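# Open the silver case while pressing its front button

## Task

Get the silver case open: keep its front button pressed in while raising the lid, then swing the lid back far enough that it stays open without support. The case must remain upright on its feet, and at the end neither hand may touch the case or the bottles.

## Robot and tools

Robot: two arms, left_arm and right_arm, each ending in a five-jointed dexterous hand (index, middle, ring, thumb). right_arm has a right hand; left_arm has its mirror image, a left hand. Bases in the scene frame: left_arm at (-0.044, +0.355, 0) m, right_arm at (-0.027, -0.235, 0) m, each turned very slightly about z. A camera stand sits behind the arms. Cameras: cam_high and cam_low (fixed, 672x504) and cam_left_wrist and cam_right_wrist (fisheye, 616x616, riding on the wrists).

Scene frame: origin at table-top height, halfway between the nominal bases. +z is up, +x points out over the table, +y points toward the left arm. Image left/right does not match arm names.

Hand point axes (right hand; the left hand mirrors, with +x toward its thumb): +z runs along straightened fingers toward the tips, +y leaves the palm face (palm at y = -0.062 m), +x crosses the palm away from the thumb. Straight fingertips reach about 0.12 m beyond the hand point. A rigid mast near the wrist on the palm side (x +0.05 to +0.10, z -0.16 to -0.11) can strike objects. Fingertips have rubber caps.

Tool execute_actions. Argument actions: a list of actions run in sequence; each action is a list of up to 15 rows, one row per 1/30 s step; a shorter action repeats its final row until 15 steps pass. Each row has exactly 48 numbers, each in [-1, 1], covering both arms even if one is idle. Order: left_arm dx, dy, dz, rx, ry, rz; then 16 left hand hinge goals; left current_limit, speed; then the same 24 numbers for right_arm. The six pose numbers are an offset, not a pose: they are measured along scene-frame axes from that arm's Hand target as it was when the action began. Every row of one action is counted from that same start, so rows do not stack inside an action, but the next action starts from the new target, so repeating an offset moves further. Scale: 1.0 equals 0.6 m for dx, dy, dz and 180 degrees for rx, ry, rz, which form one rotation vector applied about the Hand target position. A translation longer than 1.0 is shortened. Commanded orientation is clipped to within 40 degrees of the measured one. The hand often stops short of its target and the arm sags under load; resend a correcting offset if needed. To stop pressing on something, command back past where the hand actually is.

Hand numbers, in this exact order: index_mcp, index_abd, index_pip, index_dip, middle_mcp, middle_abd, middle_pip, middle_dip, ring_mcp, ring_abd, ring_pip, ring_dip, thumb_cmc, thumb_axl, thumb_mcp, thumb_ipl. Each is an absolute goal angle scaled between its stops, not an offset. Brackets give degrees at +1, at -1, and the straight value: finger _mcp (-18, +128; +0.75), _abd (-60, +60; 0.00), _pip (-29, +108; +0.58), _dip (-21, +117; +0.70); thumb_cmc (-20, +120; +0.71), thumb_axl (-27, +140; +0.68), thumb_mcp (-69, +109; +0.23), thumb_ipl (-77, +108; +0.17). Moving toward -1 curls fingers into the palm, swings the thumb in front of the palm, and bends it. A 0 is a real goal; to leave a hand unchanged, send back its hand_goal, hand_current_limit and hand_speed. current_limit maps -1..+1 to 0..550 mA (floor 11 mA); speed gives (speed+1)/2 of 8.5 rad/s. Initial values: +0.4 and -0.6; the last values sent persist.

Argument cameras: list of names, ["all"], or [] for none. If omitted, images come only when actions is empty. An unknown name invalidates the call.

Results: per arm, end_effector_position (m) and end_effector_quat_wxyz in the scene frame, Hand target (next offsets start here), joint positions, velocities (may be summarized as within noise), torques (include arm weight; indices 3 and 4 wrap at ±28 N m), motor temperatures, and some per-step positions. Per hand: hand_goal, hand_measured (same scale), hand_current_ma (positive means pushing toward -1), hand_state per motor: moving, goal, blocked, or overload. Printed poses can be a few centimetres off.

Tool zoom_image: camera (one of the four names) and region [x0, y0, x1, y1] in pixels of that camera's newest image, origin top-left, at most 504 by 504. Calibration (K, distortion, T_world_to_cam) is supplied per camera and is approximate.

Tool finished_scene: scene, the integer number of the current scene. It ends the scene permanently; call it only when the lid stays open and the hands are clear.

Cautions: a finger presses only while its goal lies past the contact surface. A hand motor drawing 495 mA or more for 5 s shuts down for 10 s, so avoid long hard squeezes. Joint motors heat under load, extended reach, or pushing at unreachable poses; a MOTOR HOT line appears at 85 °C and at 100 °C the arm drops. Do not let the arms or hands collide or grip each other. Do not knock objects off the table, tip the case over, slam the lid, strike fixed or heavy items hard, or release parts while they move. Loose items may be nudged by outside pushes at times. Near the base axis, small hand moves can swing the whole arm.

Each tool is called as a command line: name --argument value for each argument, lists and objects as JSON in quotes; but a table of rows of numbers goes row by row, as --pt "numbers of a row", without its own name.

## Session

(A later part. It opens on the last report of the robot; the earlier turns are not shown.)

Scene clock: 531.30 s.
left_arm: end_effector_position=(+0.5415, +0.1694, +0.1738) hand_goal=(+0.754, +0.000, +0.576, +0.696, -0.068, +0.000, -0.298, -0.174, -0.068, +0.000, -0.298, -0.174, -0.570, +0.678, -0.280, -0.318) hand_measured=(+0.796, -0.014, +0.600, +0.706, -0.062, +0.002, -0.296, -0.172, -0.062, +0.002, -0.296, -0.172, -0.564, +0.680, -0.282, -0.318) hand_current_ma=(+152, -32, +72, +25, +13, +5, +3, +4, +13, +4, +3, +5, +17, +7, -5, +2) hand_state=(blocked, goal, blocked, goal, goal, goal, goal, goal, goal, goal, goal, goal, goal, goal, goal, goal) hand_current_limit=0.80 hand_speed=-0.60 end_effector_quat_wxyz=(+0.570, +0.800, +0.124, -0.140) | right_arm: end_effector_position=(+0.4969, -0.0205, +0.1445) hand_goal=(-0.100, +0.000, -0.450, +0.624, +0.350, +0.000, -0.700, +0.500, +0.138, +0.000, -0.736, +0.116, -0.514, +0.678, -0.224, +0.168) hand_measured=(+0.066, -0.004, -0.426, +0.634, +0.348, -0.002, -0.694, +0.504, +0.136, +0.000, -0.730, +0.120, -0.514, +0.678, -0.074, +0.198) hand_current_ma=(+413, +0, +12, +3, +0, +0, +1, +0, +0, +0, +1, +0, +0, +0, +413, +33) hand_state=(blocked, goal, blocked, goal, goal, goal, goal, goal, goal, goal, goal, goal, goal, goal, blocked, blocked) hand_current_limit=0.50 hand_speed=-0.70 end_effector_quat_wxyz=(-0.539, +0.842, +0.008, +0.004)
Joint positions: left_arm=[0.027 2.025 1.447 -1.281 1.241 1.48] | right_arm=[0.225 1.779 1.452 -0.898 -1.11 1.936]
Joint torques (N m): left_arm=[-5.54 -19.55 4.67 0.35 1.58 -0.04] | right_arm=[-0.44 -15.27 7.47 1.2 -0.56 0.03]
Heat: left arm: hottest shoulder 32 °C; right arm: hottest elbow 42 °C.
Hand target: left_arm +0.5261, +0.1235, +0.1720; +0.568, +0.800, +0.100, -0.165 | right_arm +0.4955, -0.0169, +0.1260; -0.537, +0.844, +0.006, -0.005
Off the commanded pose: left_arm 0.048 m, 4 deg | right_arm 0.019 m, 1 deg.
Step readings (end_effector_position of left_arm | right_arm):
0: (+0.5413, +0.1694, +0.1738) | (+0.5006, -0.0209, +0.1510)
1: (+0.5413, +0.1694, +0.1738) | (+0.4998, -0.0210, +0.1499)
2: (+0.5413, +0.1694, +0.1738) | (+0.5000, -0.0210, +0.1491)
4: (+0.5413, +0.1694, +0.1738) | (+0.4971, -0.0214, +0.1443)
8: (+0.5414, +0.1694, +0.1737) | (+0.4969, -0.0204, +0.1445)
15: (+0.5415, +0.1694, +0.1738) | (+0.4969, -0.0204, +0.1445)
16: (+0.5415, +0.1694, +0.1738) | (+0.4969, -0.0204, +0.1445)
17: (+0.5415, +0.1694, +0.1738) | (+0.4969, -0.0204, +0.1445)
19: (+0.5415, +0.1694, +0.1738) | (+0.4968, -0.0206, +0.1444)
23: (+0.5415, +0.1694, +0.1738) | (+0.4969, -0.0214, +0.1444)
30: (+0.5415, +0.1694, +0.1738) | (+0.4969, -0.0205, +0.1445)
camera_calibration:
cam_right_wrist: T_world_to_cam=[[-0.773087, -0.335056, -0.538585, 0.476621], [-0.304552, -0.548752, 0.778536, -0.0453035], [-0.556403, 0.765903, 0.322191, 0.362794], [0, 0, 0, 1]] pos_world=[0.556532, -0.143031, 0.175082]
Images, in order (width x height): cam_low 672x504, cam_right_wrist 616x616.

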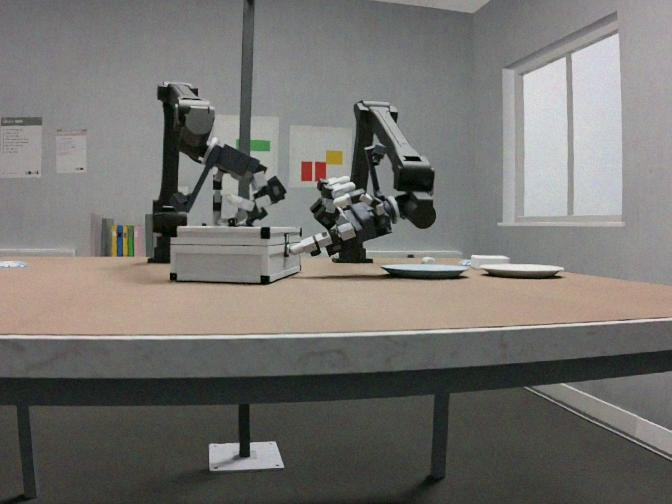

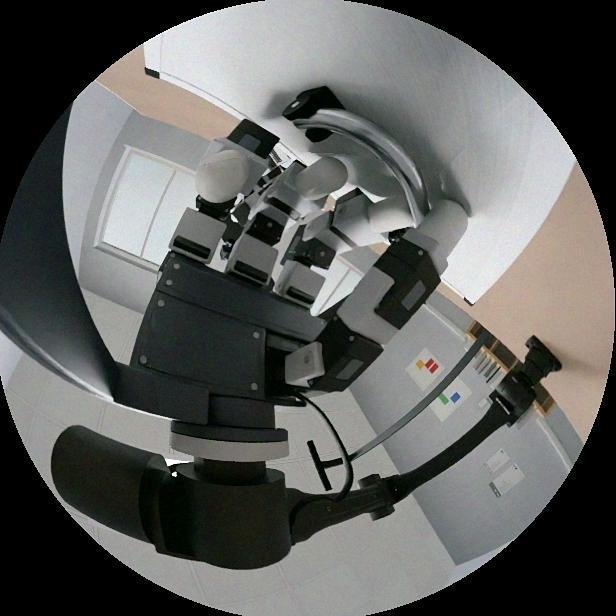

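execute_actions --actions '[[[0,0,0,0,0,0,0.754,0,0.576,0.696,-0.068,0,-0.299,-0.174,-0.068,0,-0.299,-0.174,-0.571,0.677,-0.281,-0.319,0.8,-0.6,0.005,0.012,0.06,0,0,0,-0.1,0,-0.45,0.623,0.35,0,-0.7,0.5,0.137,0,-0.737,0.116,-0.514,0.677,-0.225,0.168,0.5,-0.7]],[[0,0,0,0,0,0,0.754,0,0.576,0.696,-0.068,0,-0.299,-0.174,-0.068,0,-0.299,-0.174,-0.571,0.677,-0.281,-0.319,0.8,-0.6,0.007,0.018,0.03,0,0,0,-0.1,0,-0.45,0.623,0.35,0,-0.7,0.5,0.137,0,-0.737,0.116,-0.514,0.677,-0.225,0.168,0.5,-0.7]],[[0,0,0,0,0,0,0.754,0,0.576,0.696,-0.068,0,-0.299,-0.174,-0.068,0,-0.299,-0.174,-0.571,0.677,-0.281,-0.319,0.8,-0.6,0.01,0.02,0.02,0,0,0,-0.1,0,-0.45,0.623,0.35,0,-0.7,0.5,0.137,0,-0.737,0.116,-0.514,0.677,-0.225,0.168,0.5,-0.7]]]' --cameras '["cam_right_wrist","cam_low"]'

zoom_image --camera "cam_low" --region '[180, 160, 280, 260]'

Scene clock: 539.70 s.
left_arm: end_effector_position=(+0.5415, +0.1694, +0.1738) hand_goal=(+0.754, +0.000, +0.576, +0.696, -0.068, +0.000, -0.298, -0.174, -0.068, +0.000, -0.298, -0.174, -0.570, +0.678, -0.280, -0.318) hand_measured=(+0.796, -0.014, +0.600, +0.706, -0.062, +0.002, -0.296, -0.172, -0.062, +0.002, -0.296, -0.172, -0.564, +0.680, -0.282, -0.318) hand_current_ma=(+152, -33, +72, +25, +13, +5, +3, +4, +13, +4, +3, +5, +17, +7, -5, +2) hand_state=(blocked, goal, blocked, goal, goal, goal, goal, goal, goal, goal, goal, goal, goal, goal, goal, goal) hand_current_limit=0.80 hand_speed=-0.60 end_effector_quat_wxyz=(+0.570, +0.800, +0.124, -0.140) | right_arm: end_effector_position=(+0.5026, -0.0086, +0.1750) hand_goal=(-0.100, +0.000, -0.450, +0.624, +0.350, +0.000, -0.700, +0.500, +0.138, +0.000, -0.736, +0.116, -0.514, +0.678, -0.224, +0.168) hand_measured=(+0.024, -0.016, -0.412, +0.646, +0.348, -0.002, -0.694, +0.504, +0.136, +0.000, -0.730, +0.120, -0.500, +0.678, -0.080, +0.218) hand_current_ma=(+290, -5, +29, +11, +0, +0, +1, +0, +0, +0, +1, +0, +5, +0, +412, +85) hand_state=(blocked, goal, blocked, blocked, goal, goal, goal, goal, goal, goal, goal, goal, goal, goal, blocked, blocked) hand_current_limit=0.50 hand_speed=-0.70 end_effector_quat_wxyz=(-0.530, +0.848, -0.009, -0.005)
Joint positions: left_arm=[0.027 2.025 1.447 -1.281 1.241 1.48] | right_arm=[0.248 1.779 1.538 -0.956 -1.082 2.009]
Joint torques (N m): left_arm=[-5.36 -19.43 4.57 0.44 1.55 -0.09] | right_arm=[0.91 -16.5 13.03 0.55 -0.91 0.28]
Heat: left arm: hottest wrist yaw 33 °C; right arm: hottest elbow 42 °C.
Hand target: left_arm +0.5261, +0.1235, +0.1720; +0.568, +0.800, +0.100, -0.165 | right_arm +0.5087, +0.0131, +0.1920; -0.537, +0.844, +0.006, -0.005
Off the commanded pose: left_arm 0.048 m, 4 deg | right_arm 0.028 m, 2 deg.
Step readings (end_effector_position of left_arm | right_arm):
0: (+0.5415, +0.1694, +0.1738) | (+0.4969, -0.0205, +0.1445)
1: (+0.5415, +0.1694, +0.1738) | (+0.4966, -0.0206, +0.1449)
2: (+0.5415, +0.1694, +0.1738) | (+0.4963, -0.0201, +0.1463)
4: (+0.5415, +0.1694, +0.1738) | (+0.4962, -0.0199, +0.1463)
8: (+0.5415, +0.1694, +0.1738) | (+0.4958, -0.0199, +0.1463)
15: (+0.5415, +0.1694, +0.1738) | (+0.4958, -0.0199, +0.1463)
16: (+0.5415, +0.1694, +0.1738) | (+0.4959, -0.0201, +0.1472)
17: (+0.5415, +0.1694, +0.1738) | (+0.4961, -0.0192, +0.1492)
19: (+0.5415, +0.1694, +0.1738) | (+0.4966, -0.0188, +0.1522)
23: (+0.5415, +0.1694, +0.1738) | (+0.4972, -0.0175, +0.1570)
30: (+0.5415, +0.1694, +0.1738) | (+0.4972, -0.0175, +0.1570)
31: (+0.5415, +0.1694, +0.1738) | (+0.4977, -0.0167, +0.1581)
32: (+0.5415, +0.1694, +0.1738) | (+0.4980, -0.0162, +0.1595)
34: (+0.5415, +0.1694, +0.1738) | (+0.4992, -0.0144, +0.1636)
38: (+0.5415, +0.1694, +0.1738) | (+0.5017, -0.0098, +0.1724)
45: (+0.5415, +0.1694, +0.1738) | (+0.5026, -0.0086, +0.1750)
camera_calibration:
cam_right_wrist: T_world_to_cam=[[-0.796377, -0.332011, -0.505522, 0.50738], [-0.28763, -0.527361, 0.799474, -0.0727515], [-0.532027, 0.782086, 0.324482, 0.334513], [0, 0, 0, 1]] pos_world=[0.56111, -0.131529, 0.206111]
Images, in order (width x height): cam_low 672x504, cam_right_wrist 616x616.

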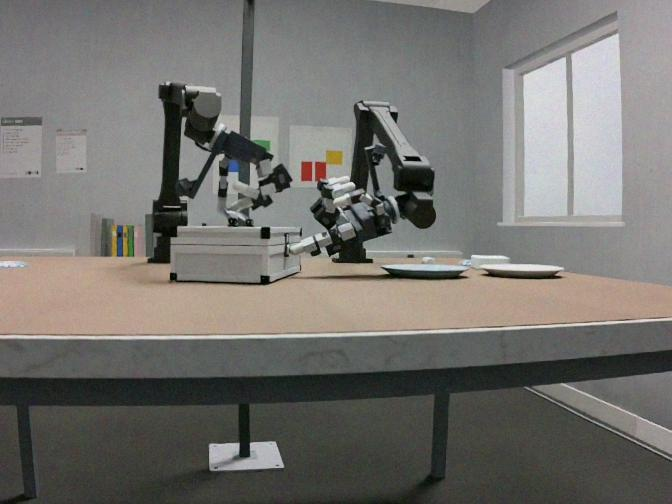

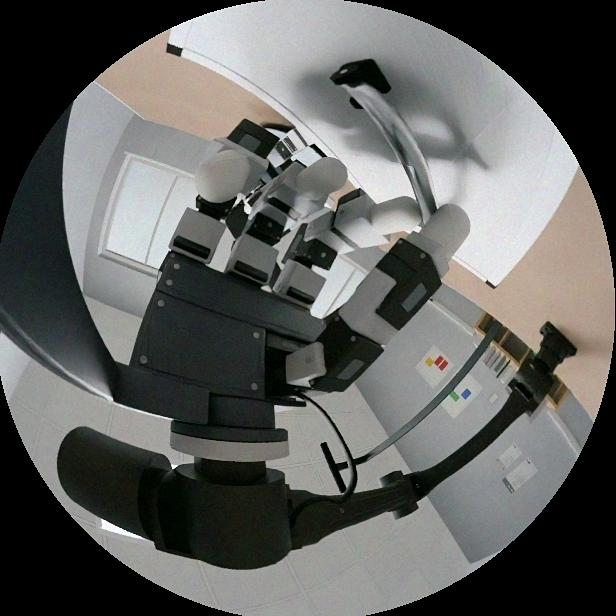

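Scaled by 5.040.

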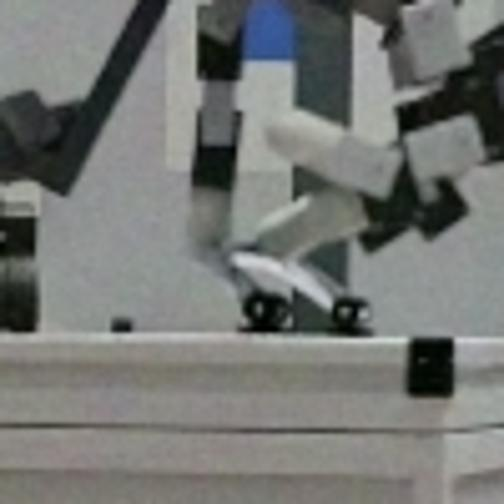

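execute_actions --actions '[[[0,0,0,0,0,0,0.754,0,0.576,0.696,-0.068,0,-0.299,-0.174,-0.068,0,-0.299,-0.174,-0.571,0.677,-0.281,-0.319,0.8,-0.6,0.008,0.015,0.018,0,0,0,-0.1,0,-0.45,0.623,0.35,0,-0.7,0.5,0.137,0,-0.737,0.116,-0.514,0.677,-0.225,0.168,0.5,-0.7]]]' --cameras '["cam_right_wrist","cam_low"]'

zoom_image --camera "cam_low" --region '[180, 160, 280, 260]'

Scene clock: 544.27 s.
left_arm: end_effector_position=(+0.5415, +0.1694, +0.1738) hand_goal=(+0.754, +0.000, +0.576, +0.696, -0.068, +0.000, -0.298, -0.174, -0.068, +0.000, -0.298, -0.174, -0.570, +0.678, -0.280, -0.318) hand_measured=(+0.796, -0.014, +0.600, +0.706, -0.062, +0.002, -0.296, -0.172, -0.062, +0.002, -0.296, -0.172, -0.564, +0.680, -0.282, -0.318) hand_current_ma=(+152, -33, +72, +25, +13, +5, +3, +4, +13, +4, +3, +5, +17, +7, -5, +2) hand_state=(blocked, goal, blocked, goal, goal, goal, goal, goal, goal, goal, goal, goal, goal, goal, goal, goal) hand_current_limit=0.80 hand_speed=-0.60 end_effector_quat_wxyz=(+0.570, +0.800, +0.124, -0.140) | right_arm: end_effector_position=(+0.5049, +0.0104, +0.1926) hand_goal=(-0.100, +0.000, -0.450, +0.624, +0.350, +0.000, -0.700, +0.500, +0.138, +0.000, -0.736, +0.116, -0.514, +0.678, -0.224, +0.168) hand_measured=(-0.030, -0.012, -0.428, +0.638, +0.348, -0.002, -0.694, +0.504, +0.136, +0.000, -0.730, +0.120, -0.506, +0.678, -0.092, +0.218) hand_current_ma=(+98, -3, +10, +4, +0, +0, +1, +0, +0, +0, +1, +0, +2, +0, +413, +84) hand_state=(blocked, goal, blocked, goal, goal, goal, goal, goal, goal, goal, goal, goal, goal, goal, blocked, blocked) hand_current_limit=0.50 hand_speed=-0.70 end_effector_quat_wxyz=(-0.533, +0.846, +0.001, -0.005)
Joint positions: left_arm=[0.027 2.025 1.447 -1.281 1.241 1.48] | right_arm=[0.279 1.779 1.581 -0.959 -1.081 2.041]
Joint torques (N m): left_arm=[-5.42 -19.19 4.57 0.38 1.57 -0.09] | right_arm=[-0.26 -16.03 12.9 0.42 -0.77 0.22]
Heat: left arm: hottest wrist yaw 33 °C; right arm: hottest elbow 43 °C.
Hand target: left_arm +0.5261, +0.1235, +0.1720; +0.568, +0.800, +0.100, -0.165 | right_arm +0.5135, +0.0221, +0.2028; -0.537, +0.844, +0.006, -0.005
Off the commanded pose: left_arm 0.048 m, 4 deg | right_arm 0.018 m, 1 deg.
Step readings (end_effector_position of left_arm | right_arm):
0: (+0.5415, +0.1694, +0.1738) | (+0.5026, -0.0086, +0.1750)
1: (+0.5415, +0.1694, +0.1738) | (+0.5033, -0.0084, +0.1762)
2: (+0.5415, +0.1694, +0.1738) | (+0.5036, -0.0075, +0.1780)
4: (+0.5415, +0.1694, +0.1738) | (+0.5040, -0.0048, +0.1810)
8: (+0.5415, +0.1694, +0.1738) | (+0.5060, +0.0050, +0.1900)
15: (+0.5415, +0.1694, +0.1738) | (+0.5050, +0.0104, +0.1926)
camera_calibration:
cam_right_wrist: T_world_to_cam=[[-0.7857, -0.341358, -0.515897, 0.521139], [-0.287267, -0.537255, 0.792991, -0.0750405], [-0.547862, 0.771254, 0.32406, 0.323269], [0, 0, 0, 1]] pos_world=[0.56501, -0.111743, 0.223602]
Images, in order (width x height): cam_low 672x504, cam_right_wrist 616x616.

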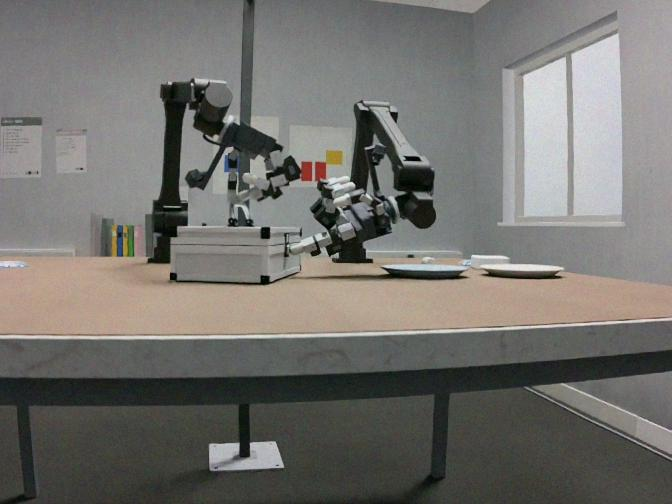

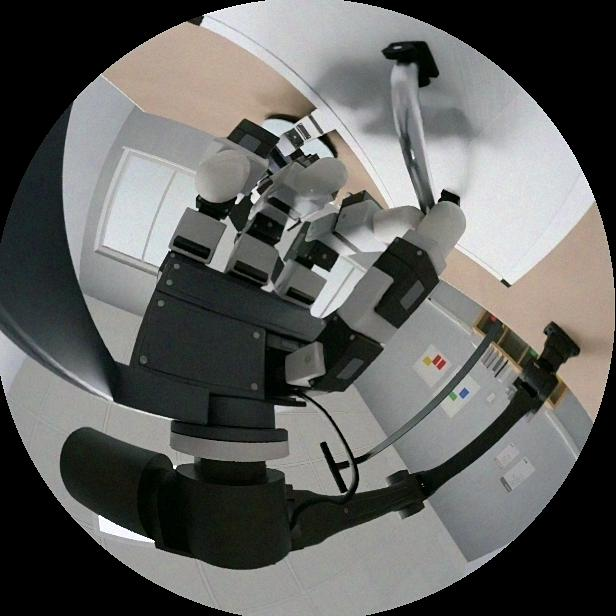

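Scaled by 5.040.

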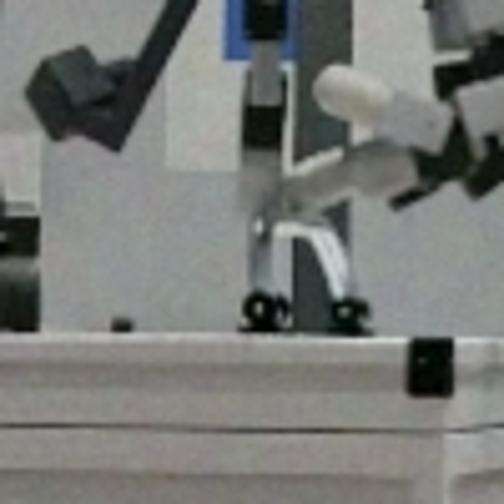

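execute_actions --actions '[[[0,0,0,0,0,0,0.754,0,0.576,0.696,-0.068,0,-0.299,-0.174,-0.068,0,-0.299,-0.174,-0.571,0.677,-0.281,-0.319,0.8,-0.6,0,0,0,0,0,0,-0.03,0,-0.45,0.623,0.35,0,-0.7,0.5,0.137,0,-0.737,0.116,-0.514,0.677,-0.09,0.168,0.5,-0.7]],[[0,0,0,0,0,0,0.754,0,0.576,0.696,-0.068,0,-0.299,-0.174,-0.068,0,-0.299,-0.174,-0.571,0.677,-0.281,-0.319,0.8,-0.6,0,0,0,0,0,0,0.1,0,-0.5,0.623,0.35,0,-0.7,0.5,0.137,0,-0.737,0.116,-0.514,0.677,-0.07,0.168,0.3,-0.7]]]' --cameras '["cam_right_wrist","cam_low"]'

zoom_image --camera "cam_low" --region '[180, 160, 280, 260]'

Scene clock: 557.77 s.
left_arm: end_effector_position=(+0.5415, +0.1694, +0.1738) hand_goal=(+0.754, +0.000, +0.576, +0.696, -0.068, +0.000, -0.298, -0.174, -0.068, +0.000, -0.298, -0.174, -0.570, +0.678, -0.280, -0.318) hand_measured=(+0.796, -0.014, +0.600, +0.706, -0.062, +0.002, -0.296, -0.172, -0.062, +0.002, -0.296, -0.172, -0.564, +0.680, -0.282, -0.318) hand_current_ma=(+152, -33, +72, +25, +13, +5, +3, +4, +13, +4, +3, +5, +17, +7, -5, +2) hand_state=(blocked, goal, blocked, goal, goal, goal, goal, goal, goal, goal, goal, goal, goal, goal, goal, goal) hand_current_limit=0.80 hand_speed=-0.60 end_effector_quat_wxyz=(+0.570, +0.800, +0.124, -0.140) | right_arm: end_effector_position=(+0.5045, +0.0104, +0.1927) hand_goal=(+0.100, +0.000, -0.500, +0.624, +0.350, +0.000, -0.700, +0.500, +0.138, +0.000, -0.736, +0.116, -0.514, +0.678, -0.070, +0.168) hand_measured=(+0.096, -0.004, -0.494, +0.628, +0.348, -0.002, -0.694, +0.504, +0.136, +0.000, -0.730, +0.120, -0.510, +0.678, -0.066, +0.176) hand_current_ma=(-1, +0, +1, +0, +0, +0, +1, +0, +0, +0, +1, +0, +1, +0, +1, +3) hand_state=(goal, goal, goal, goal, goal, goal, goal, goal, goal, goal, goal, goal, goal, goal, goal, goal) hand_current_limit=0.30 hand_speed=-0.70 end_effector_quat_wxyz=(-0.533, +0.846, -0.001, -0.006)
Joint positions: left_arm=[0.027 2.025 1.447 -1.281 1.241 1.48] | right_arm=[0.279 1.779 1.581 -0.959 -1.081 2.045]
Joint torques (N m): left_arm=[-5.48 -19.25 4.67 0.34 1.6 -0.07] | right_arm=[-0.15 -16.03 12.89 0.36 -0.78 0.18]
Heat: left arm: hottest wrist yaw 33 °C; right arm: hottest elbow 45 °C.
Hand target: left_arm +0.5261, +0.1235, +0.1720; +0.568, +0.800, +0.100, -0.165 | right_arm +0.5135, +0.0221, +0.2028; -0.537, +0.844, +0.006, -0.005
Off the commanded pose: left_arm 0.048 m, 4 deg | right_arm 0.018 m, 1 deg.
Step readings (end_effector_position of left_arm | right_arm):
0: (+0.5415, +0.1694, +0.1738) | (+0.5049, +0.0104, +0.1926)
1: (+0.5415, +0.1694, +0.1738) | (+0.5049, +0.0104, +0.1926)
2: (+0.5415, +0.1694, +0.1738) | (+0.5049, +0.0104, +0.1926)
4: (+0.5415, +0.1694, +0.1738) | (+0.5049, +0.0104, +0.1926)
8: (+0.5415, +0.1694, +0.1738) | (+0.5047, +0.0104, +0.1927)
15: (+0.5415, +0.1694, +0.1738) | (+0.5047, +0.0104, +0.1927)
16: (+0.5415, +0.1694, +0.1738) | (+0.5047, +0.0104, +0.1927)
17: (+0.5415, +0.1694, +0.1738) | (+0.5046, +0.0104, +0.1927)
19: (+0.5415, +0.1694, +0.1738) | (+0.5046, +0.0104, +0.1927)
23: (+0.5415, +0.1694, +0.1738) | (+0.5045, +0.0104, +0.1927)
30: (+0.5415, +0.1694, +0.1738) | (+0.5045, +0.0104, +0.1927)
camera_calibration:
cam_right_wrist: T_world_to_cam=[[-0.788481, -0.339786, -0.512682, 0.521689], [-0.285074, -0.536717, 0.794146, -0.0765982], [-0.545005, 0.772321, 0.326327, 0.321099], [0, 0, 0, 1]] pos_world=[0.564507, -0.111841, 0.223507]
Images, in order (width x height): cam_low 672x504, cam_right_wrist 616x616.

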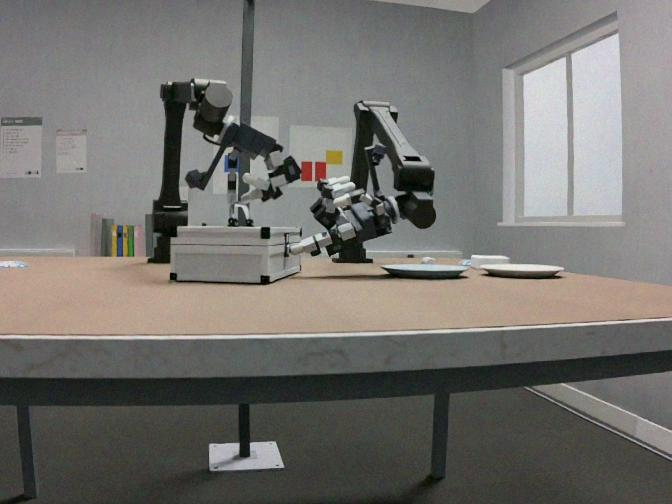

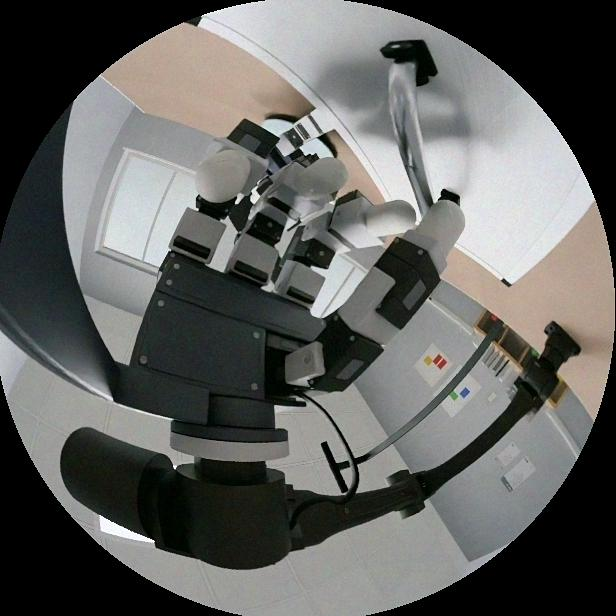

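Scaled by 5.040.

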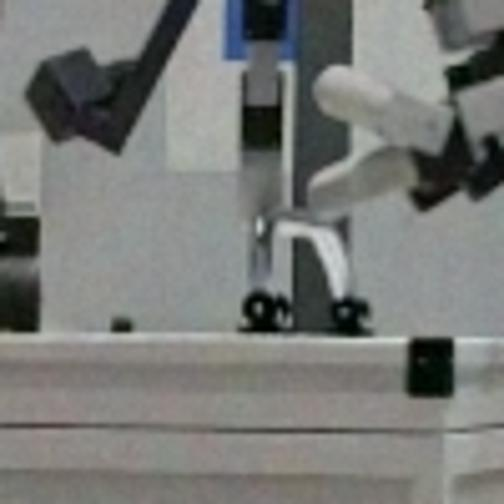

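execute_actions --actions '[[[0,0,0,0,0,0,0.754,0,0.576,0.696,-0.068,0,-0.299,-0.174,-0.068,0,-0.299,-0.174,-0.571,0.677,-0.281,-0.319,0.8,-0.6,-0.009,-0.01,-0.05,0,0,0,0.25,0,-0.518,0.623,0.35,0,-0.6,0.6,0.137,0,-0.737,0.116,-0.514,0.677,-0.06,0.168,0.3,-0.7]],[[0,0,0,0,0,0,0.754,0,0.576,0.696,-0.068,0,-0.299,-0.174,-0.068,0,-0.299,-0.174,-0.571,0.677,-0.281,-0.319,0.8,-0.6,-0.009,-0.005,-0.046,0,0,0,0.25,0,-0.518,0.623,0.35,0,-0.6,0.6,0.137,0,-0.737,0.116,-0.514,0.677,-0.06,0.168,0.3,-0.7]]]' --cameras '["cam_right_wrist","cam_low"]'

zoom_image --camera "cam_low" --region '[180, 160, 280, 260]'

zoom_image --camera "cam_right_wrist" --region '[280, 0, 560, 260]'

Scene clock: 565.87 s.
left_arm: end_effector_position=(+0.5415, +0.1694, +0.1738) hand_goal=(+0.754, +0.000, +0.576, +0.696, -0.068, +0.000, -0.298, -0.174, -0.068, +0.000, -0.298, -0.174, -0.570, +0.678, -0.280, -0.318) hand_measured=(+0.796, -0.014, +0.600, +0.706, -0.062, +0.002, -0.296, -0.172, -0.062, +0.002, -0.296, -0.172, -0.564, +0.680, -0.282, -0.318) hand_current_ma=(+152, -33, +72, +25, +13, +5, +3, +4, +13, +4, +3, +5, +17, +7, -5, +2) hand_state=(blocked, goal, blocked, goal, goal, goal, goal, goal, goal, goal, goal, goal, goal, goal, goal, goal) hand_current_limit=0.80 hand_speed=-0.60 end_effector_quat_wxyz=(+0.570, +0.800, +0.124, -0.140) | right_arm: end_effector_position=(+0.4975, +0.0091, +0.1515) hand_goal=(+0.250, +0.000, -0.518, +0.624, +0.350, +0.000, -0.600, +0.600, +0.138, +0.000, -0.736, +0.116, -0.514, +0.678, -0.060, +0.168) hand_measured=(+0.244, -0.004, -0.512, +0.628, +0.348, -0.002, -0.602, +0.598, +0.136, +0.000, -0.730, +0.120, -0.512, +0.678, -0.058, +0.170) hand_current_ma=(-1, +0, +1, +0, +0, +0, +0, +0, +0, +0, +1, +0, +0, +0, +0, +0) hand_state=(goal, goal, goal, goal, goal, goal, goal, goal, goal, goal, goal, goal, goal, goal, goal, goal) hand_current_limit=0.30 hand_speed=-0.70 end_effector_quat_wxyz=(-0.534, +0.845, +0.001, -0.007)
Joint positions: left_arm=[0.027 2.025 1.447 -1.281 1.241 1.48] | right_arm=[0.279 1.79 1.485 -0.856 -1.084 2.039]
Joint torques (N m): left_arm=[-5.71 -19.9 4.63 0.49 1.55 -0.09] | right_arm=[-1.08 -16.03 8.99 1.48 -0.8 -0.02]
Heat: left arm: hottest wrist yaw 33 °C; right arm: hottest elbow 45 °C.
Hand target: left_arm +0.5261, +0.1235, +0.1720; +0.568, +0.800, +0.100, -0.165 | right_arm +0.5027, +0.0131, +0.1452; -0.537, +0.844, +0.006, -0.005
Off the commanded pose: left_arm 0.048 m, 4 deg | right_arm 0.009 m, 1 deg.
Step readings (end_effector_position of left_arm | right_arm):
0: (+0.5415, +0.1694, +0.1738) | (+0.5045, +0.0104, +0.1927)
1: (+0.5415, +0.1694, +0.1738) | (+0.5046, +0.0105, +0.1918)
2: (+0.5415, +0.1694, +0.1738) | (+0.5055, +0.0108, +0.1909)
4: (+0.5415, +0.1694, +0.1738) | (+0.5055, +0.0108, +0.1881)
8: (+0.5415, +0.1694, +0.1738) | (+0.5037, +0.0112, +0.1839)
15: (+0.5415, +0.1694, +0.1738) | (+0.5044, +0.0104, +0.1839)
16: (+0.5415, +0.1694, +0.1738) | (+0.5040, +0.0107, +0.1814)
17: (+0.5415, +0.1694, +0.1738) | (+0.5047, +0.0108, +0.1779)
19: (+0.5415, +0.1694, +0.1738) | (+0.5024, +0.0102, +0.1687)
23: (+0.5415, +0.1694, +0.1738) | (+0.4955, +0.0095, +0.1530)
30: (+0.5415, +0.1694, +0.1738) | (+0.4975, +0.0091, +0.1515)
camera_calibration:
cam_right_wrist: T_world_to_cam=[[-0.786947, -0.341935, -0.513609, 0.494033], [-0.283333, -0.539195, 0.79309, -0.0472255], [-0.54812, 0.769643, 0.327436, 0.333151], [0, 0, 0, 1]] pos_world=[0.558005, -0.112944, 0.182108]
Images, in order (width x height): cam_low 672x504, cam_right_wrist 616x616.

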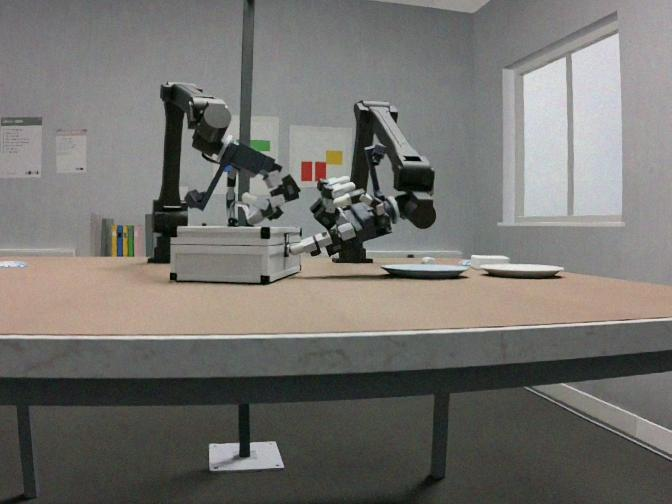

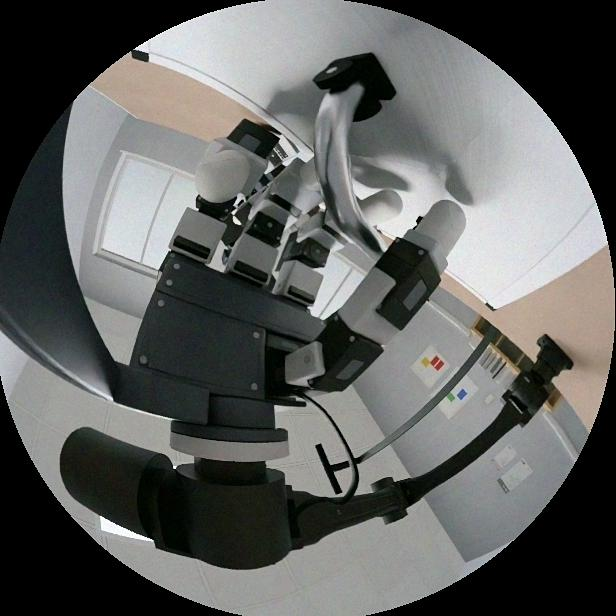

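Scaled by 5.040.

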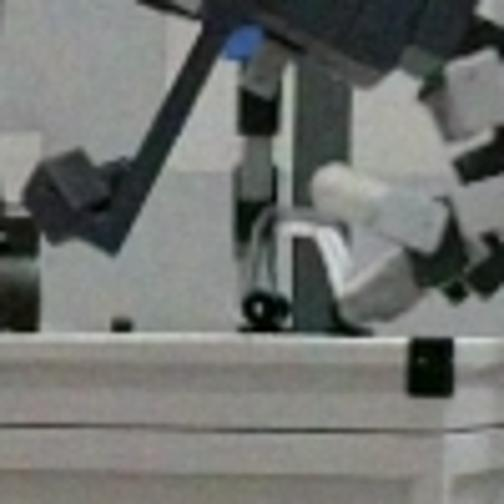

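Scaled by 1.800 from the camera's 616x616 image, which has a finer 880x880 frame.

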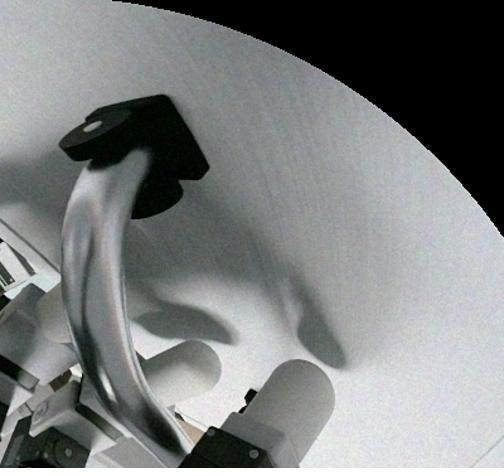

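execute_actions --actions '[[[0,0,0,0,0,0,0.754,0,0.576,0.696,-0.068,0,-0.299,-0.174,-0.068,0,-0.299,-0.174,-0.571,0.677,-0.281,-0.319,0.8,-0.6,0,0,0,0,0,0,-0.205,0,-0.153,0.406,-0.274,0,-0.153,0.261,0.137,0,-0.737,0.116,-0.514,0.677,-0.06,0.168,0.3,-0.6]],[[0,0,0,0,0,0,0.754,0,0.576,0.696,-0.068,0,-0.299,-0.174,-0.068,0,-0.299,-0.174,-0.571,0.677,-0.281,-0.319,0.8,-0.6,0,0,0,0,0,0,-0.24,0,-0.2,0.35,-0.35,0,-0.25,0.2,0.137,0,-0.737,0.116,-0.514,0.677,-0.1,0.168,0.3,-0.6]]]' --cameras '["cam_right_wrist","cam_low"]'

zoom_image --camera "cam_low" --region '[180, 160, 280, 260]'

zoom_image --camera "cam_right_wrist" --region '[280, 0, 560, 260]'

Scene clock: 573.80 s.
left_arm: end_effector_position=(+0.5415, +0.1694, +0.1738) hand_goal=(+0.754, +0.000, +0.576, +0.696, -0.068, +0.000, -0.298, -0.174, -0.068, +0.000, -0.298, -0.174, -0.570, +0.678, -0.280, -0.318) hand_measured=(+0.796, -0.014, +0.600, +0.706, -0.062, +0.002, -0.296, -0.172, -0.062, +0.002, -0.296, -0.172, -0.564, +0.680, -0.282, -0.318) hand_current_ma=(+152, -33, +72, +25, +13, +5, +3, +4, +13, +4, +3, +5, +17, +7, -5, +2) hand_state=(blocked, goal, blocked, goal, goal, goal, goal, goal, goal, goal, goal, goal, goal, goal, goal, goal) hand_current_limit=0.80 hand_speed=-0.60 end_effector_quat_wxyz=(+0.570, +0.800, +0.124, -0.140) | right_arm: end_effector_position=(+0.4955, +0.0140, +0.1473) hand_goal=(-0.240, +0.000, -0.200, +0.350, -0.350, +0.000, -0.250, +0.200, +0.138, +0.000, -0.736, +0.116, -0.514, +0.678, -0.100, +0.168) hand_measured=(-0.130, -0.002, -0.136, +0.396, -0.260, +0.000, -0.156, +0.238, +0.136, +0.000, -0.730, +0.120, -0.512, +0.678, -0.048, +0.180) hand_current_ma=(+226, +0, +77, +42, +160, +0, +150, +31, +0, +0, +1, +0, +0, +0, +82, +5) hand_state=(blocked, goal, blocked, blocked, blocked, goal, blocked, blocked, goal, goal, goal, goal, goal, goal, blocked, goal) hand_current_limit=0.30 hand_speed=-0.60 end_effector_quat_wxyz=(-0.533, +0.846, +0.003, -0.012)
Joint positions: left_arm=[0.027 2.025 1.447 -1.281 1.241 1.48] | right_arm=[0.288 1.798 1.485 -0.856 -1.084 2.038]
Joint torques (N m): left_arm=[-5.42 -19.37 4.7 0.39 1.57 -0.07] | right_arm=[-1.08 -16.67 8.96 1.46 -0.74 -0.01]
Heat: left arm: hottest wrist yaw 33 °C; right arm: hottest elbow 44 °C.
Hand target: left_arm +0.5261, +0.1235, +0.1720; +0.568, +0.800, +0.100, -0.165 | right_arm +0.5027, +0.0131, +0.1452; -0.537, +0.844, +0.006, -0.005
Off the commanded pose: left_arm 0.048 m, 4 deg | right_arm 0.008 m, 1 deg.
Step readings (end_effector_position of left_arm | right_arm):
0: (+0.5415, +0.1694, +0.1738) | (+0.4975, +0.0091, +0.1515)
1: (+0.5415, +0.1694, +0.1738) | (+0.4975, +0.0091, +0.1515)
2: (+0.5415, +0.1694, +0.1738) | (+0.4975, +0.0091, +0.1515)
4: (+0.5415, +0.1694, +0.1738) | (+0.4972, +0.0099, +0.1515)
8: (+0.5415, +0.1694, +0.1738) | (+0.4975, +0.0091, +0.1515)
15: (+0.5415, +0.1694, +0.1738) | (+0.4972, +0.0099, +0.1515)
16: (+0.5415, +0.1694, +0.1738) | (+0.4972, +0.0099, +0.1515)
17: (+0.5415, +0.1694, +0.1738) | (+0.4968, +0.0107, +0.1507)
19: (+0.5415, +0.1694, +0.1738) | (+0.4965, +0.0115, +0.1490)
23: (+0.5415, +0.1694, +0.1738) | (+0.4958, +0.0132, +0.1474)
30: (+0.5415, +0.1694, +0.1738) | (+0.4955, +0.0140, +0.1473)
camera_calibration:
cam_right_wrist: T_world_to_cam=[[-0.78666, -0.350503, -0.508246, 0.491137], [-0.273219, -0.540583, 0.79569, -0.0472058], [-0.55364, 0.764799, 0.329491, 0.332224], [0, 0, 0, 1]] pos_world=[0.557392, -0.107458, 0.177715]
Images, in order (width x height): cam_low 672x504, cam_right_wrist 616x616.

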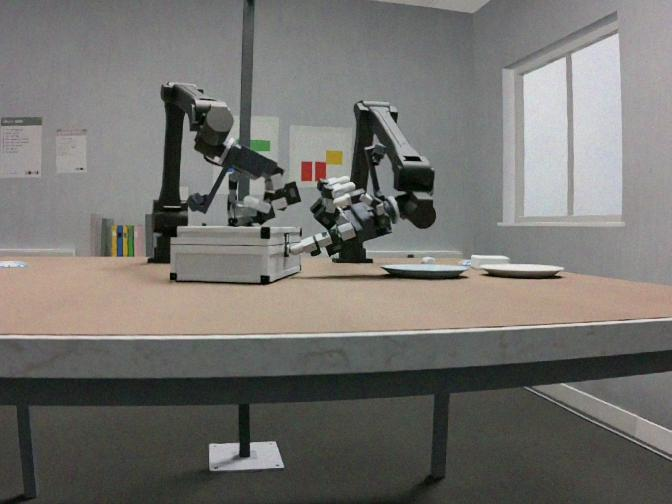

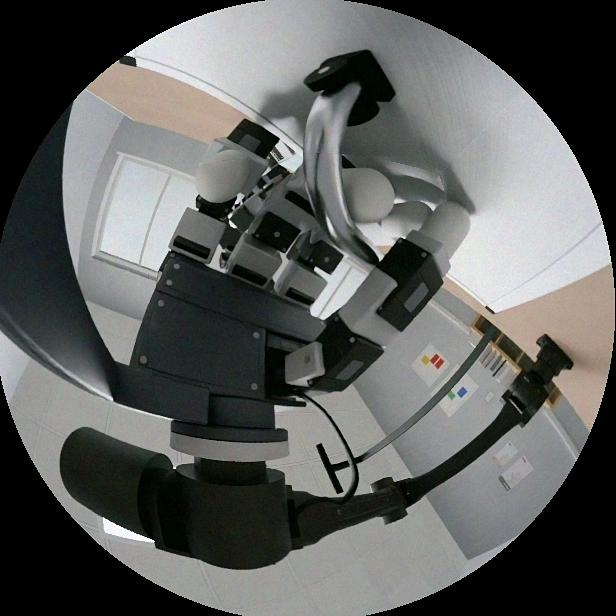

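Scaled by 5.040.

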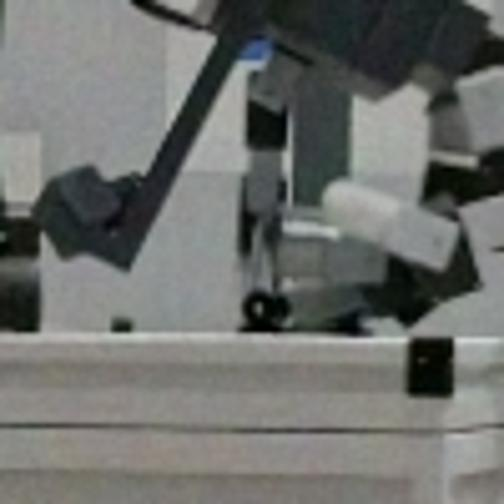

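Scaled by 1.800 from the camera's 616x616 image, which has a finer 880x880 frame.

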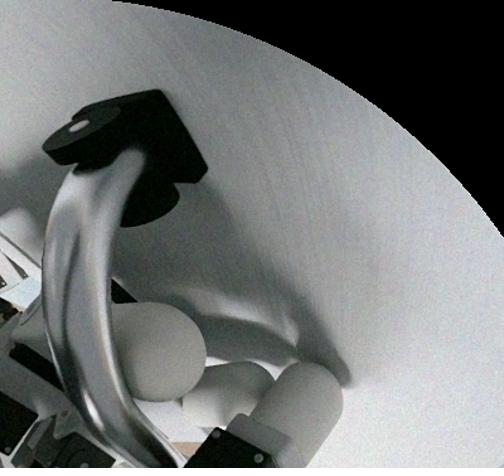

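execute_actions --actions '[[[0,0,0,0,0,0,0.754,0,0.576,0.696,-0.068,0,-0.299,-0.174,-0.068,0,-0.299,-0.174,-0.571,0.677,-0.281,-0.319,0.8,-0.6,0,0,0.05,0,0,0,-0.24,0,-0.2,0.35,-0.35,0,-0.25,0.2,0.137,0,-0.737,0.116,-0.514,0.677,-0.1,0.168,0.5,-0.6]],[[0,0,0,0,0,0,0.754,0,0.576,0.696,-0.068,0,-0.299,-0.174,-0.068,0,-0.299,-0.174,-0.571,0.677,-0.281,-0.319,0.8,-0.6,0,0,0.03,0,0,0,-0.24,0,-0.2,0.35,-0.35,0,-0.25,0.2,0.137,0,-0.737,0.116,-0.514,0.677,-0.1,0.168,0.5,-0.6]]]' --cameras '["cam_right_wrist","cam_low"]'

zoom_image --camera "cam_low" --region '[160, 150, 340, 290]'

Scene clock: 580.37 s.
left_arm: end_effector_position=(+0.5415, +0.1694, +0.1738) hand_goal=(+0.754, +0.000, +0.576, +0.696, -0.068, +0.000, -0.298, -0.174, -0.068, +0.000, -0.298, -0.174, -0.570, +0.678, -0.280, -0.318) hand_measured=(+0.796, -0.014, +0.600, +0.706, -0.062, +0.002, -0.296, -0.172, -0.062, +0.002, -0.296, -0.172, -0.564, +0.680, -0.282, -0.318) hand_current_ma=(+152, -33, +72, +25, +13, +5, +3, +4, +13, +4, +3, +5, +17, +7, -5, +2) hand_state=(blocked, goal, blocked, goal, goal, goal, goal, goal, goal, goal, goal, goal, goal, goal, goal, goal) hand_current_limit=0.80 hand_speed=-0.60 end_effector_quat_wxyz=(+0.570, +0.800, +0.124, -0.140) | right_arm: end_effector_position=(+0.4815, +0.0069, +0.1471) hand_goal=(-0.240, +0.000, -0.200, +0.350, -0.350, +0.000, -0.250, +0.200, +0.138, +0.000, -0.736, +0.116, -0.514, +0.678, -0.100, +0.168) hand_measured=(-0.130, -0.002, -0.136, +0.396, -0.272, -0.008, -0.166, +0.234, +0.136, +0.000, -0.730, +0.120, -0.514, +0.678, -0.048, +0.180) hand_current_ma=(+226, +0, +77, +42, +121, -1, +123, +24, +0, +0, +1, +0, +0, +0, +82, +6) hand_state=(blocked, goal, blocked, blocked, blocked, goal, blocked, blocked, goal, goal, goal, goal, goal, goal, blocked, goal) hand_current_limit=0.50 hand_speed=-0.60 end_effector_quat_wxyz=(-0.526, +0.850, -0.016, -0.040)
Joint positions: left_arm=[0.027 2.025 1.447 -1.281 1.241 1.48] | right_arm=[0.282 1.798 1.489 -0.939 -1.084 2.029]
Joint torques (N m): left_arm=[-5.42 -19.14 4.63 0.57 1.61 -0.09] | right_arm=[-0.97 -19.43 14.69 -0.02 -0.77 0.15]
Heat: left arm: hottest wrist yaw 33 °C; right arm: hottest elbow 44 °C.
Hand target: left_arm +0.5261, +0.1235, +0.1720; +0.568, +0.800, +0.100, -0.165 | right_arm +0.5027, +0.0131, +0.1932; -0.537, +0.844, +0.006, -0.005
Off the commanded pose: left_arm 0.048 m, 4 deg | right_arm 0.051 m, 5 deg.
Step readings (end_effector_position of left_arm | right_arm):
0: (+0.5415, +0.1694, +0.1738) | (+0.4955, +0.0140, +0.1473)
1: (+0.5415, +0.1694, +0.1738) | (+0.4942, +0.0136, +0.1471)
2: (+0.5415, +0.1694, +0.1738) | (+0.4923, +0.0123, +0.1469)
4: (+0.5415, +0.1694, +0.1738) | (+0.4890, +0.0115, +0.1465)
8: (+0.5415, +0.1694, +0.1738) | (+0.4873, +0.0111, +0.1462)
15: (+0.5415, +0.1694, +0.1738) | (+0.4875, +0.0102, +0.1462)
16: (+0.5415, +0.1694, +0.1738) | (+0.4870, +0.0101, +0.1466)
17: (+0.5415, +0.1694, +0.1738) | (+0.4852, +0.0096, +0.1470)
19: (+0.5415, +0.1694, +0.1738) | (+0.4832, +0.0091, +0.1474)
23: (+0.5415, +0.1694, +0.1738) | (+0.4821, +0.0071, +0.1472)
30: (+0.5415, +0.1694, +0.1738) | (+0.4819, +0.0070, +0.1471)
camera_calibration:
cam_right_wrist: T_world_to_cam=[[-0.81988, -0.357093, -0.447528, 0.48462], [-0.219395, -0.526039, 0.821675, -0.0844954], [-0.528832, 0.77186, 0.352944, 0.314537], [0, 0, 0, 1]] pos_world=[0.54513, -0.114172, 0.175295]
Images, in order (width x height): cam_low 672x504, cam_right_wrist 616x616.

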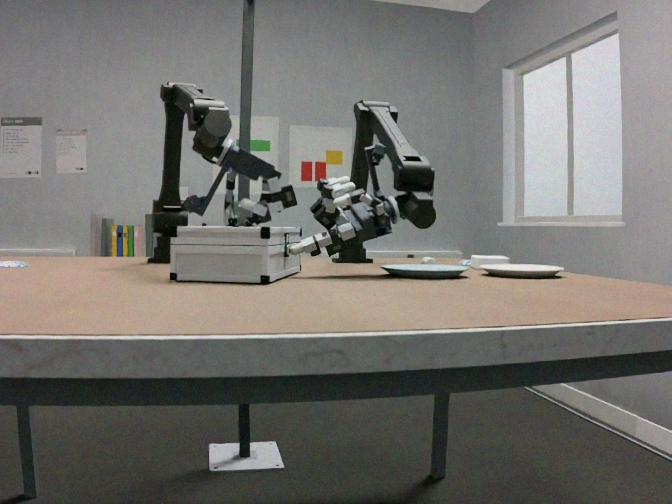

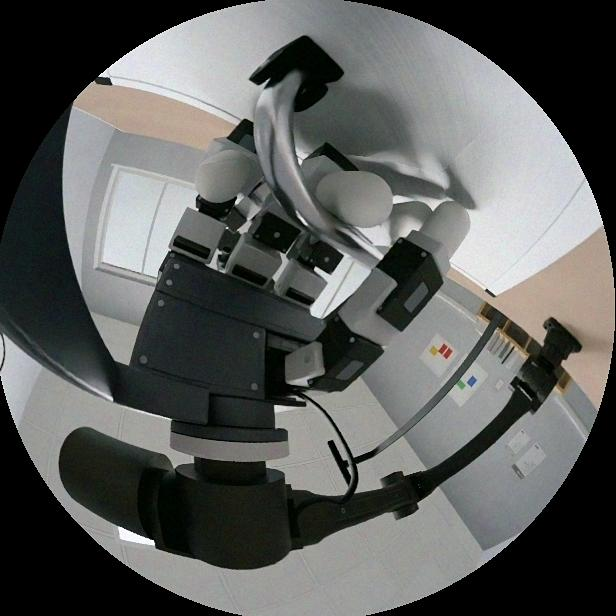

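Scaled by 2.800.

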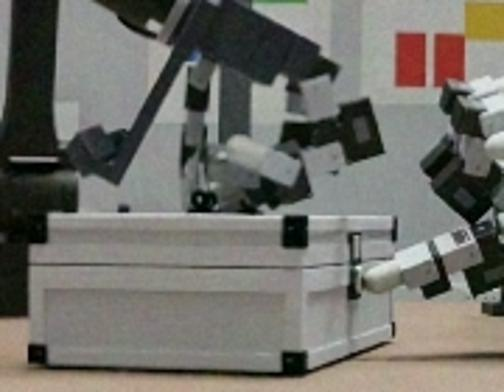

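execute_actions --actions '[[[0,0,0,0,0,0,0.754,0,0.576,0.696,-0.068,0,-0.299,-0.174,-0.068,0,-0.299,-0.174,-0.571,0.677,-0.281,-0.319,0.8,-0.6,0,0,0.03,0,0,0,-0.24,0,-0.2,0.35,-0.35,0,-0.25,0.2,0.137,0,-0.737,0.116,-0.514,0.677,-0.1,0.168,0.5,-0.6]],[[0,0,0,0,0,0,0.754,0,0.576,0.696,-0.068,0,-0.299,-0.174,-0.068,0,-0.299,-0.174,-0.571,0.677,-0.281,-0.319,0.8,-0.6,0,0,0.02,0,0,0,-0.24,0,-0.2,0.35,-0.35,0,-0.25,0.2,0.137,0,-0.737,0.116,-0.514,0.677,-0.1,0.168,0.5,-0.6]]]' --cameras '["cam_right_wrist","cam_low"]'

zoom_image --camera "cam_low" --region '[160, 150, 340, 290]'

Scene clock: 588.67 s.
left_arm: end_effector_position=(+0.5415, +0.1694, +0.1738) hand_goal=(+0.754, +0.000, +0.576, +0.696, -0.068, +0.000, -0.298, -0.174, -0.068, +0.000, -0.298, -0.174, -0.570, +0.678, -0.280, -0.318) hand_measured=(+0.796, -0.014, +0.600, +0.706, -0.062, +0.002, -0.296, -0.172, -0.062, +0.002, -0.296, -0.172, -0.564, +0.680, -0.282, -0.318) hand_current_ma=(+152, -34, +72, +25, +13, +5, +3, +4, +13, +4, +3, +5, +17, +7, -5, +2) hand_state=(blocked, goal, blocked, goal, goal, goal, goal, goal, goal, goal, goal, goal, goal, goal, goal, goal) hand_current_limit=0.80 hand_speed=-0.60 end_effector_quat_wxyz=(+0.570, +0.800, +0.124, -0.140) | right_arm: end_effector_position=(+0.4804, +0.0035, +0.1542) hand_goal=(-0.240, +0.000, -0.200, +0.350, -0.350, +0.000, -0.250, +0.200, +0.138, +0.000, -0.736, +0.116, -0.514, +0.678, -0.100, +0.168) hand_measured=(-0.130, -0.008, -0.136, +0.396, -0.250, -0.020, -0.144, +0.240, +0.136, +0.000, -0.730, +0.120, -0.516, +0.678, -0.048, +0.180) hand_current_ma=(+226, -1, +77, +40, +192, -7, +189, +31, +0, +0, +1, +0, +0, +0, +82, +6) hand_state=(blocked, goal, blocked, blocked, blocked, blocked, blocked, blocked, goal, goal, goal, goal, goal, goal, blocked, goal) hand_current_limit=0.50 hand_speed=-0.60 end_effector_quat_wxyz=(-0.520, +0.852, -0.017, -0.047)
Joint positions: left_arm=[0.027 2.025 1.447 -1.281 1.241 1.48] | right_arm=[0.279 1.799 1.515 -0.997 -1.077 2.007]
Joint torques (N m): left_arm=[-5.71 -19.49 4.51 0.42 1.58 -0.06] | right_arm=[-1.08 -21.01 16.62 -0.34 -1 0.39]
Heat: left arm: hottest wrist yaw 33 °C; right arm: hottest elbow 43 °C.
Hand target: left_arm +0.5261, +0.1235, +0.1720; +0.568, +0.800, +0.100, -0.165 | right_arm +0.5027, +0.0131, +0.2232; -0.537, +0.844, +0.006, -0.005
Off the commanded pose: left_arm 0.048 m, 4 deg | right_arm 0.073 m, 6 deg.
Step readings (end_effector_position of left_arm | right_arm):
0: (+0.5415, +0.1694, +0.1738) | (+0.4815, +0.0069, +0.1471)
1: (+0.5415, +0.1694, +0.1738) | (+0.4816, +0.0069, +0.1474)
2: (+0.5415, +0.1694, +0.1738) | (+0.4809, +0.0067, +0.1490)
4: (+0.5415, +0.1694, +0.1738) | (+0.4808, +0.0056, +0.1503)
8: (+0.5415, +0.1694, +0.1738) | (+0.4805, +0.0054, +0.1513)
15: (+0.5415, +0.1694, +0.1738) | (+0.4806, +0.0053, +0.1511)
16: (+0.5415, +0.1694, +0.1738) | (+0.4801, +0.0051, +0.1517)
17: (+0.5415, +0.1694, +0.1738) | (+0.4806, +0.0050, +0.1526)
19: (+0.5415, +0.1694, +0.1738) | (+0.4806, +0.0045, +0.1533)
23: (+0.5415, +0.1694, +0.1738) | (+0.4802, +0.0035, +0.1543)
30: (+0.5415, +0.1694, +0.1738) | (+0.4804, +0.0035, +0.1542)
camera_calibration:
cam_right_wrist: T_world_to_cam=[[-0.823665, -0.366253, -0.432937, 0.485253], [-0.206568, -0.51722, 0.83055, -0.100025], [-0.528115, 0.773526, 0.35036, 0.31412], [0, 0, 0, 1]] pos_world=[0.544915, -0.116989, 0.183105]
Images, in order (width x height): cam_low 672x504, cam_right_wrist 616x616.

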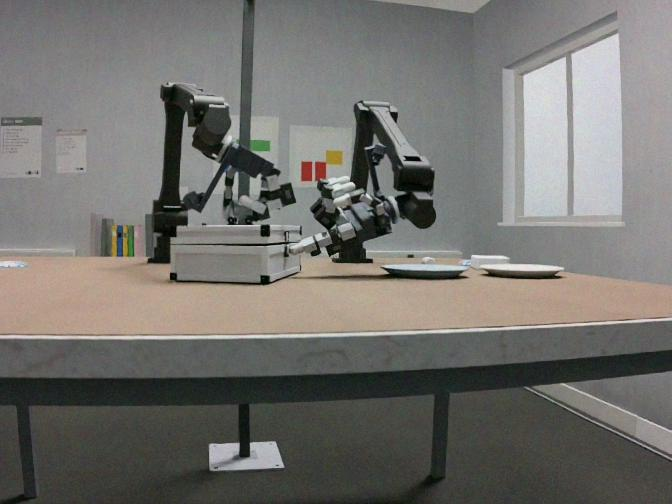

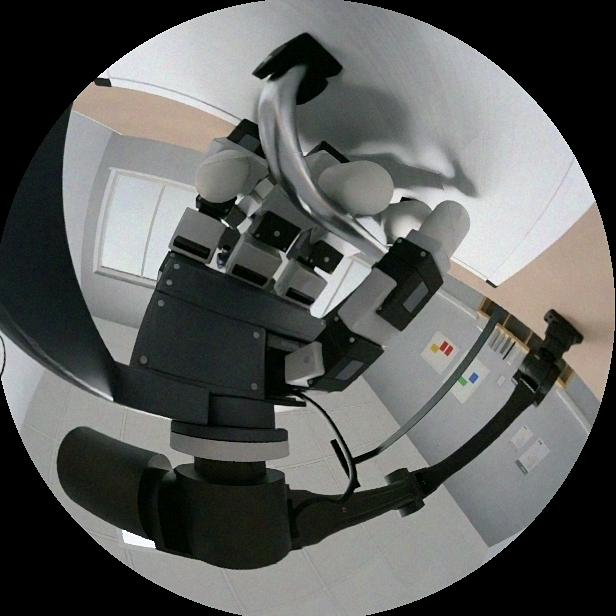

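Scaled by 2.800.

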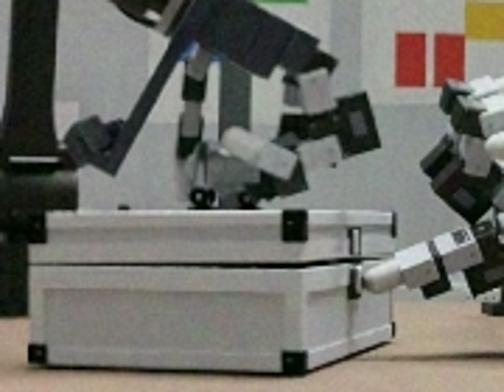

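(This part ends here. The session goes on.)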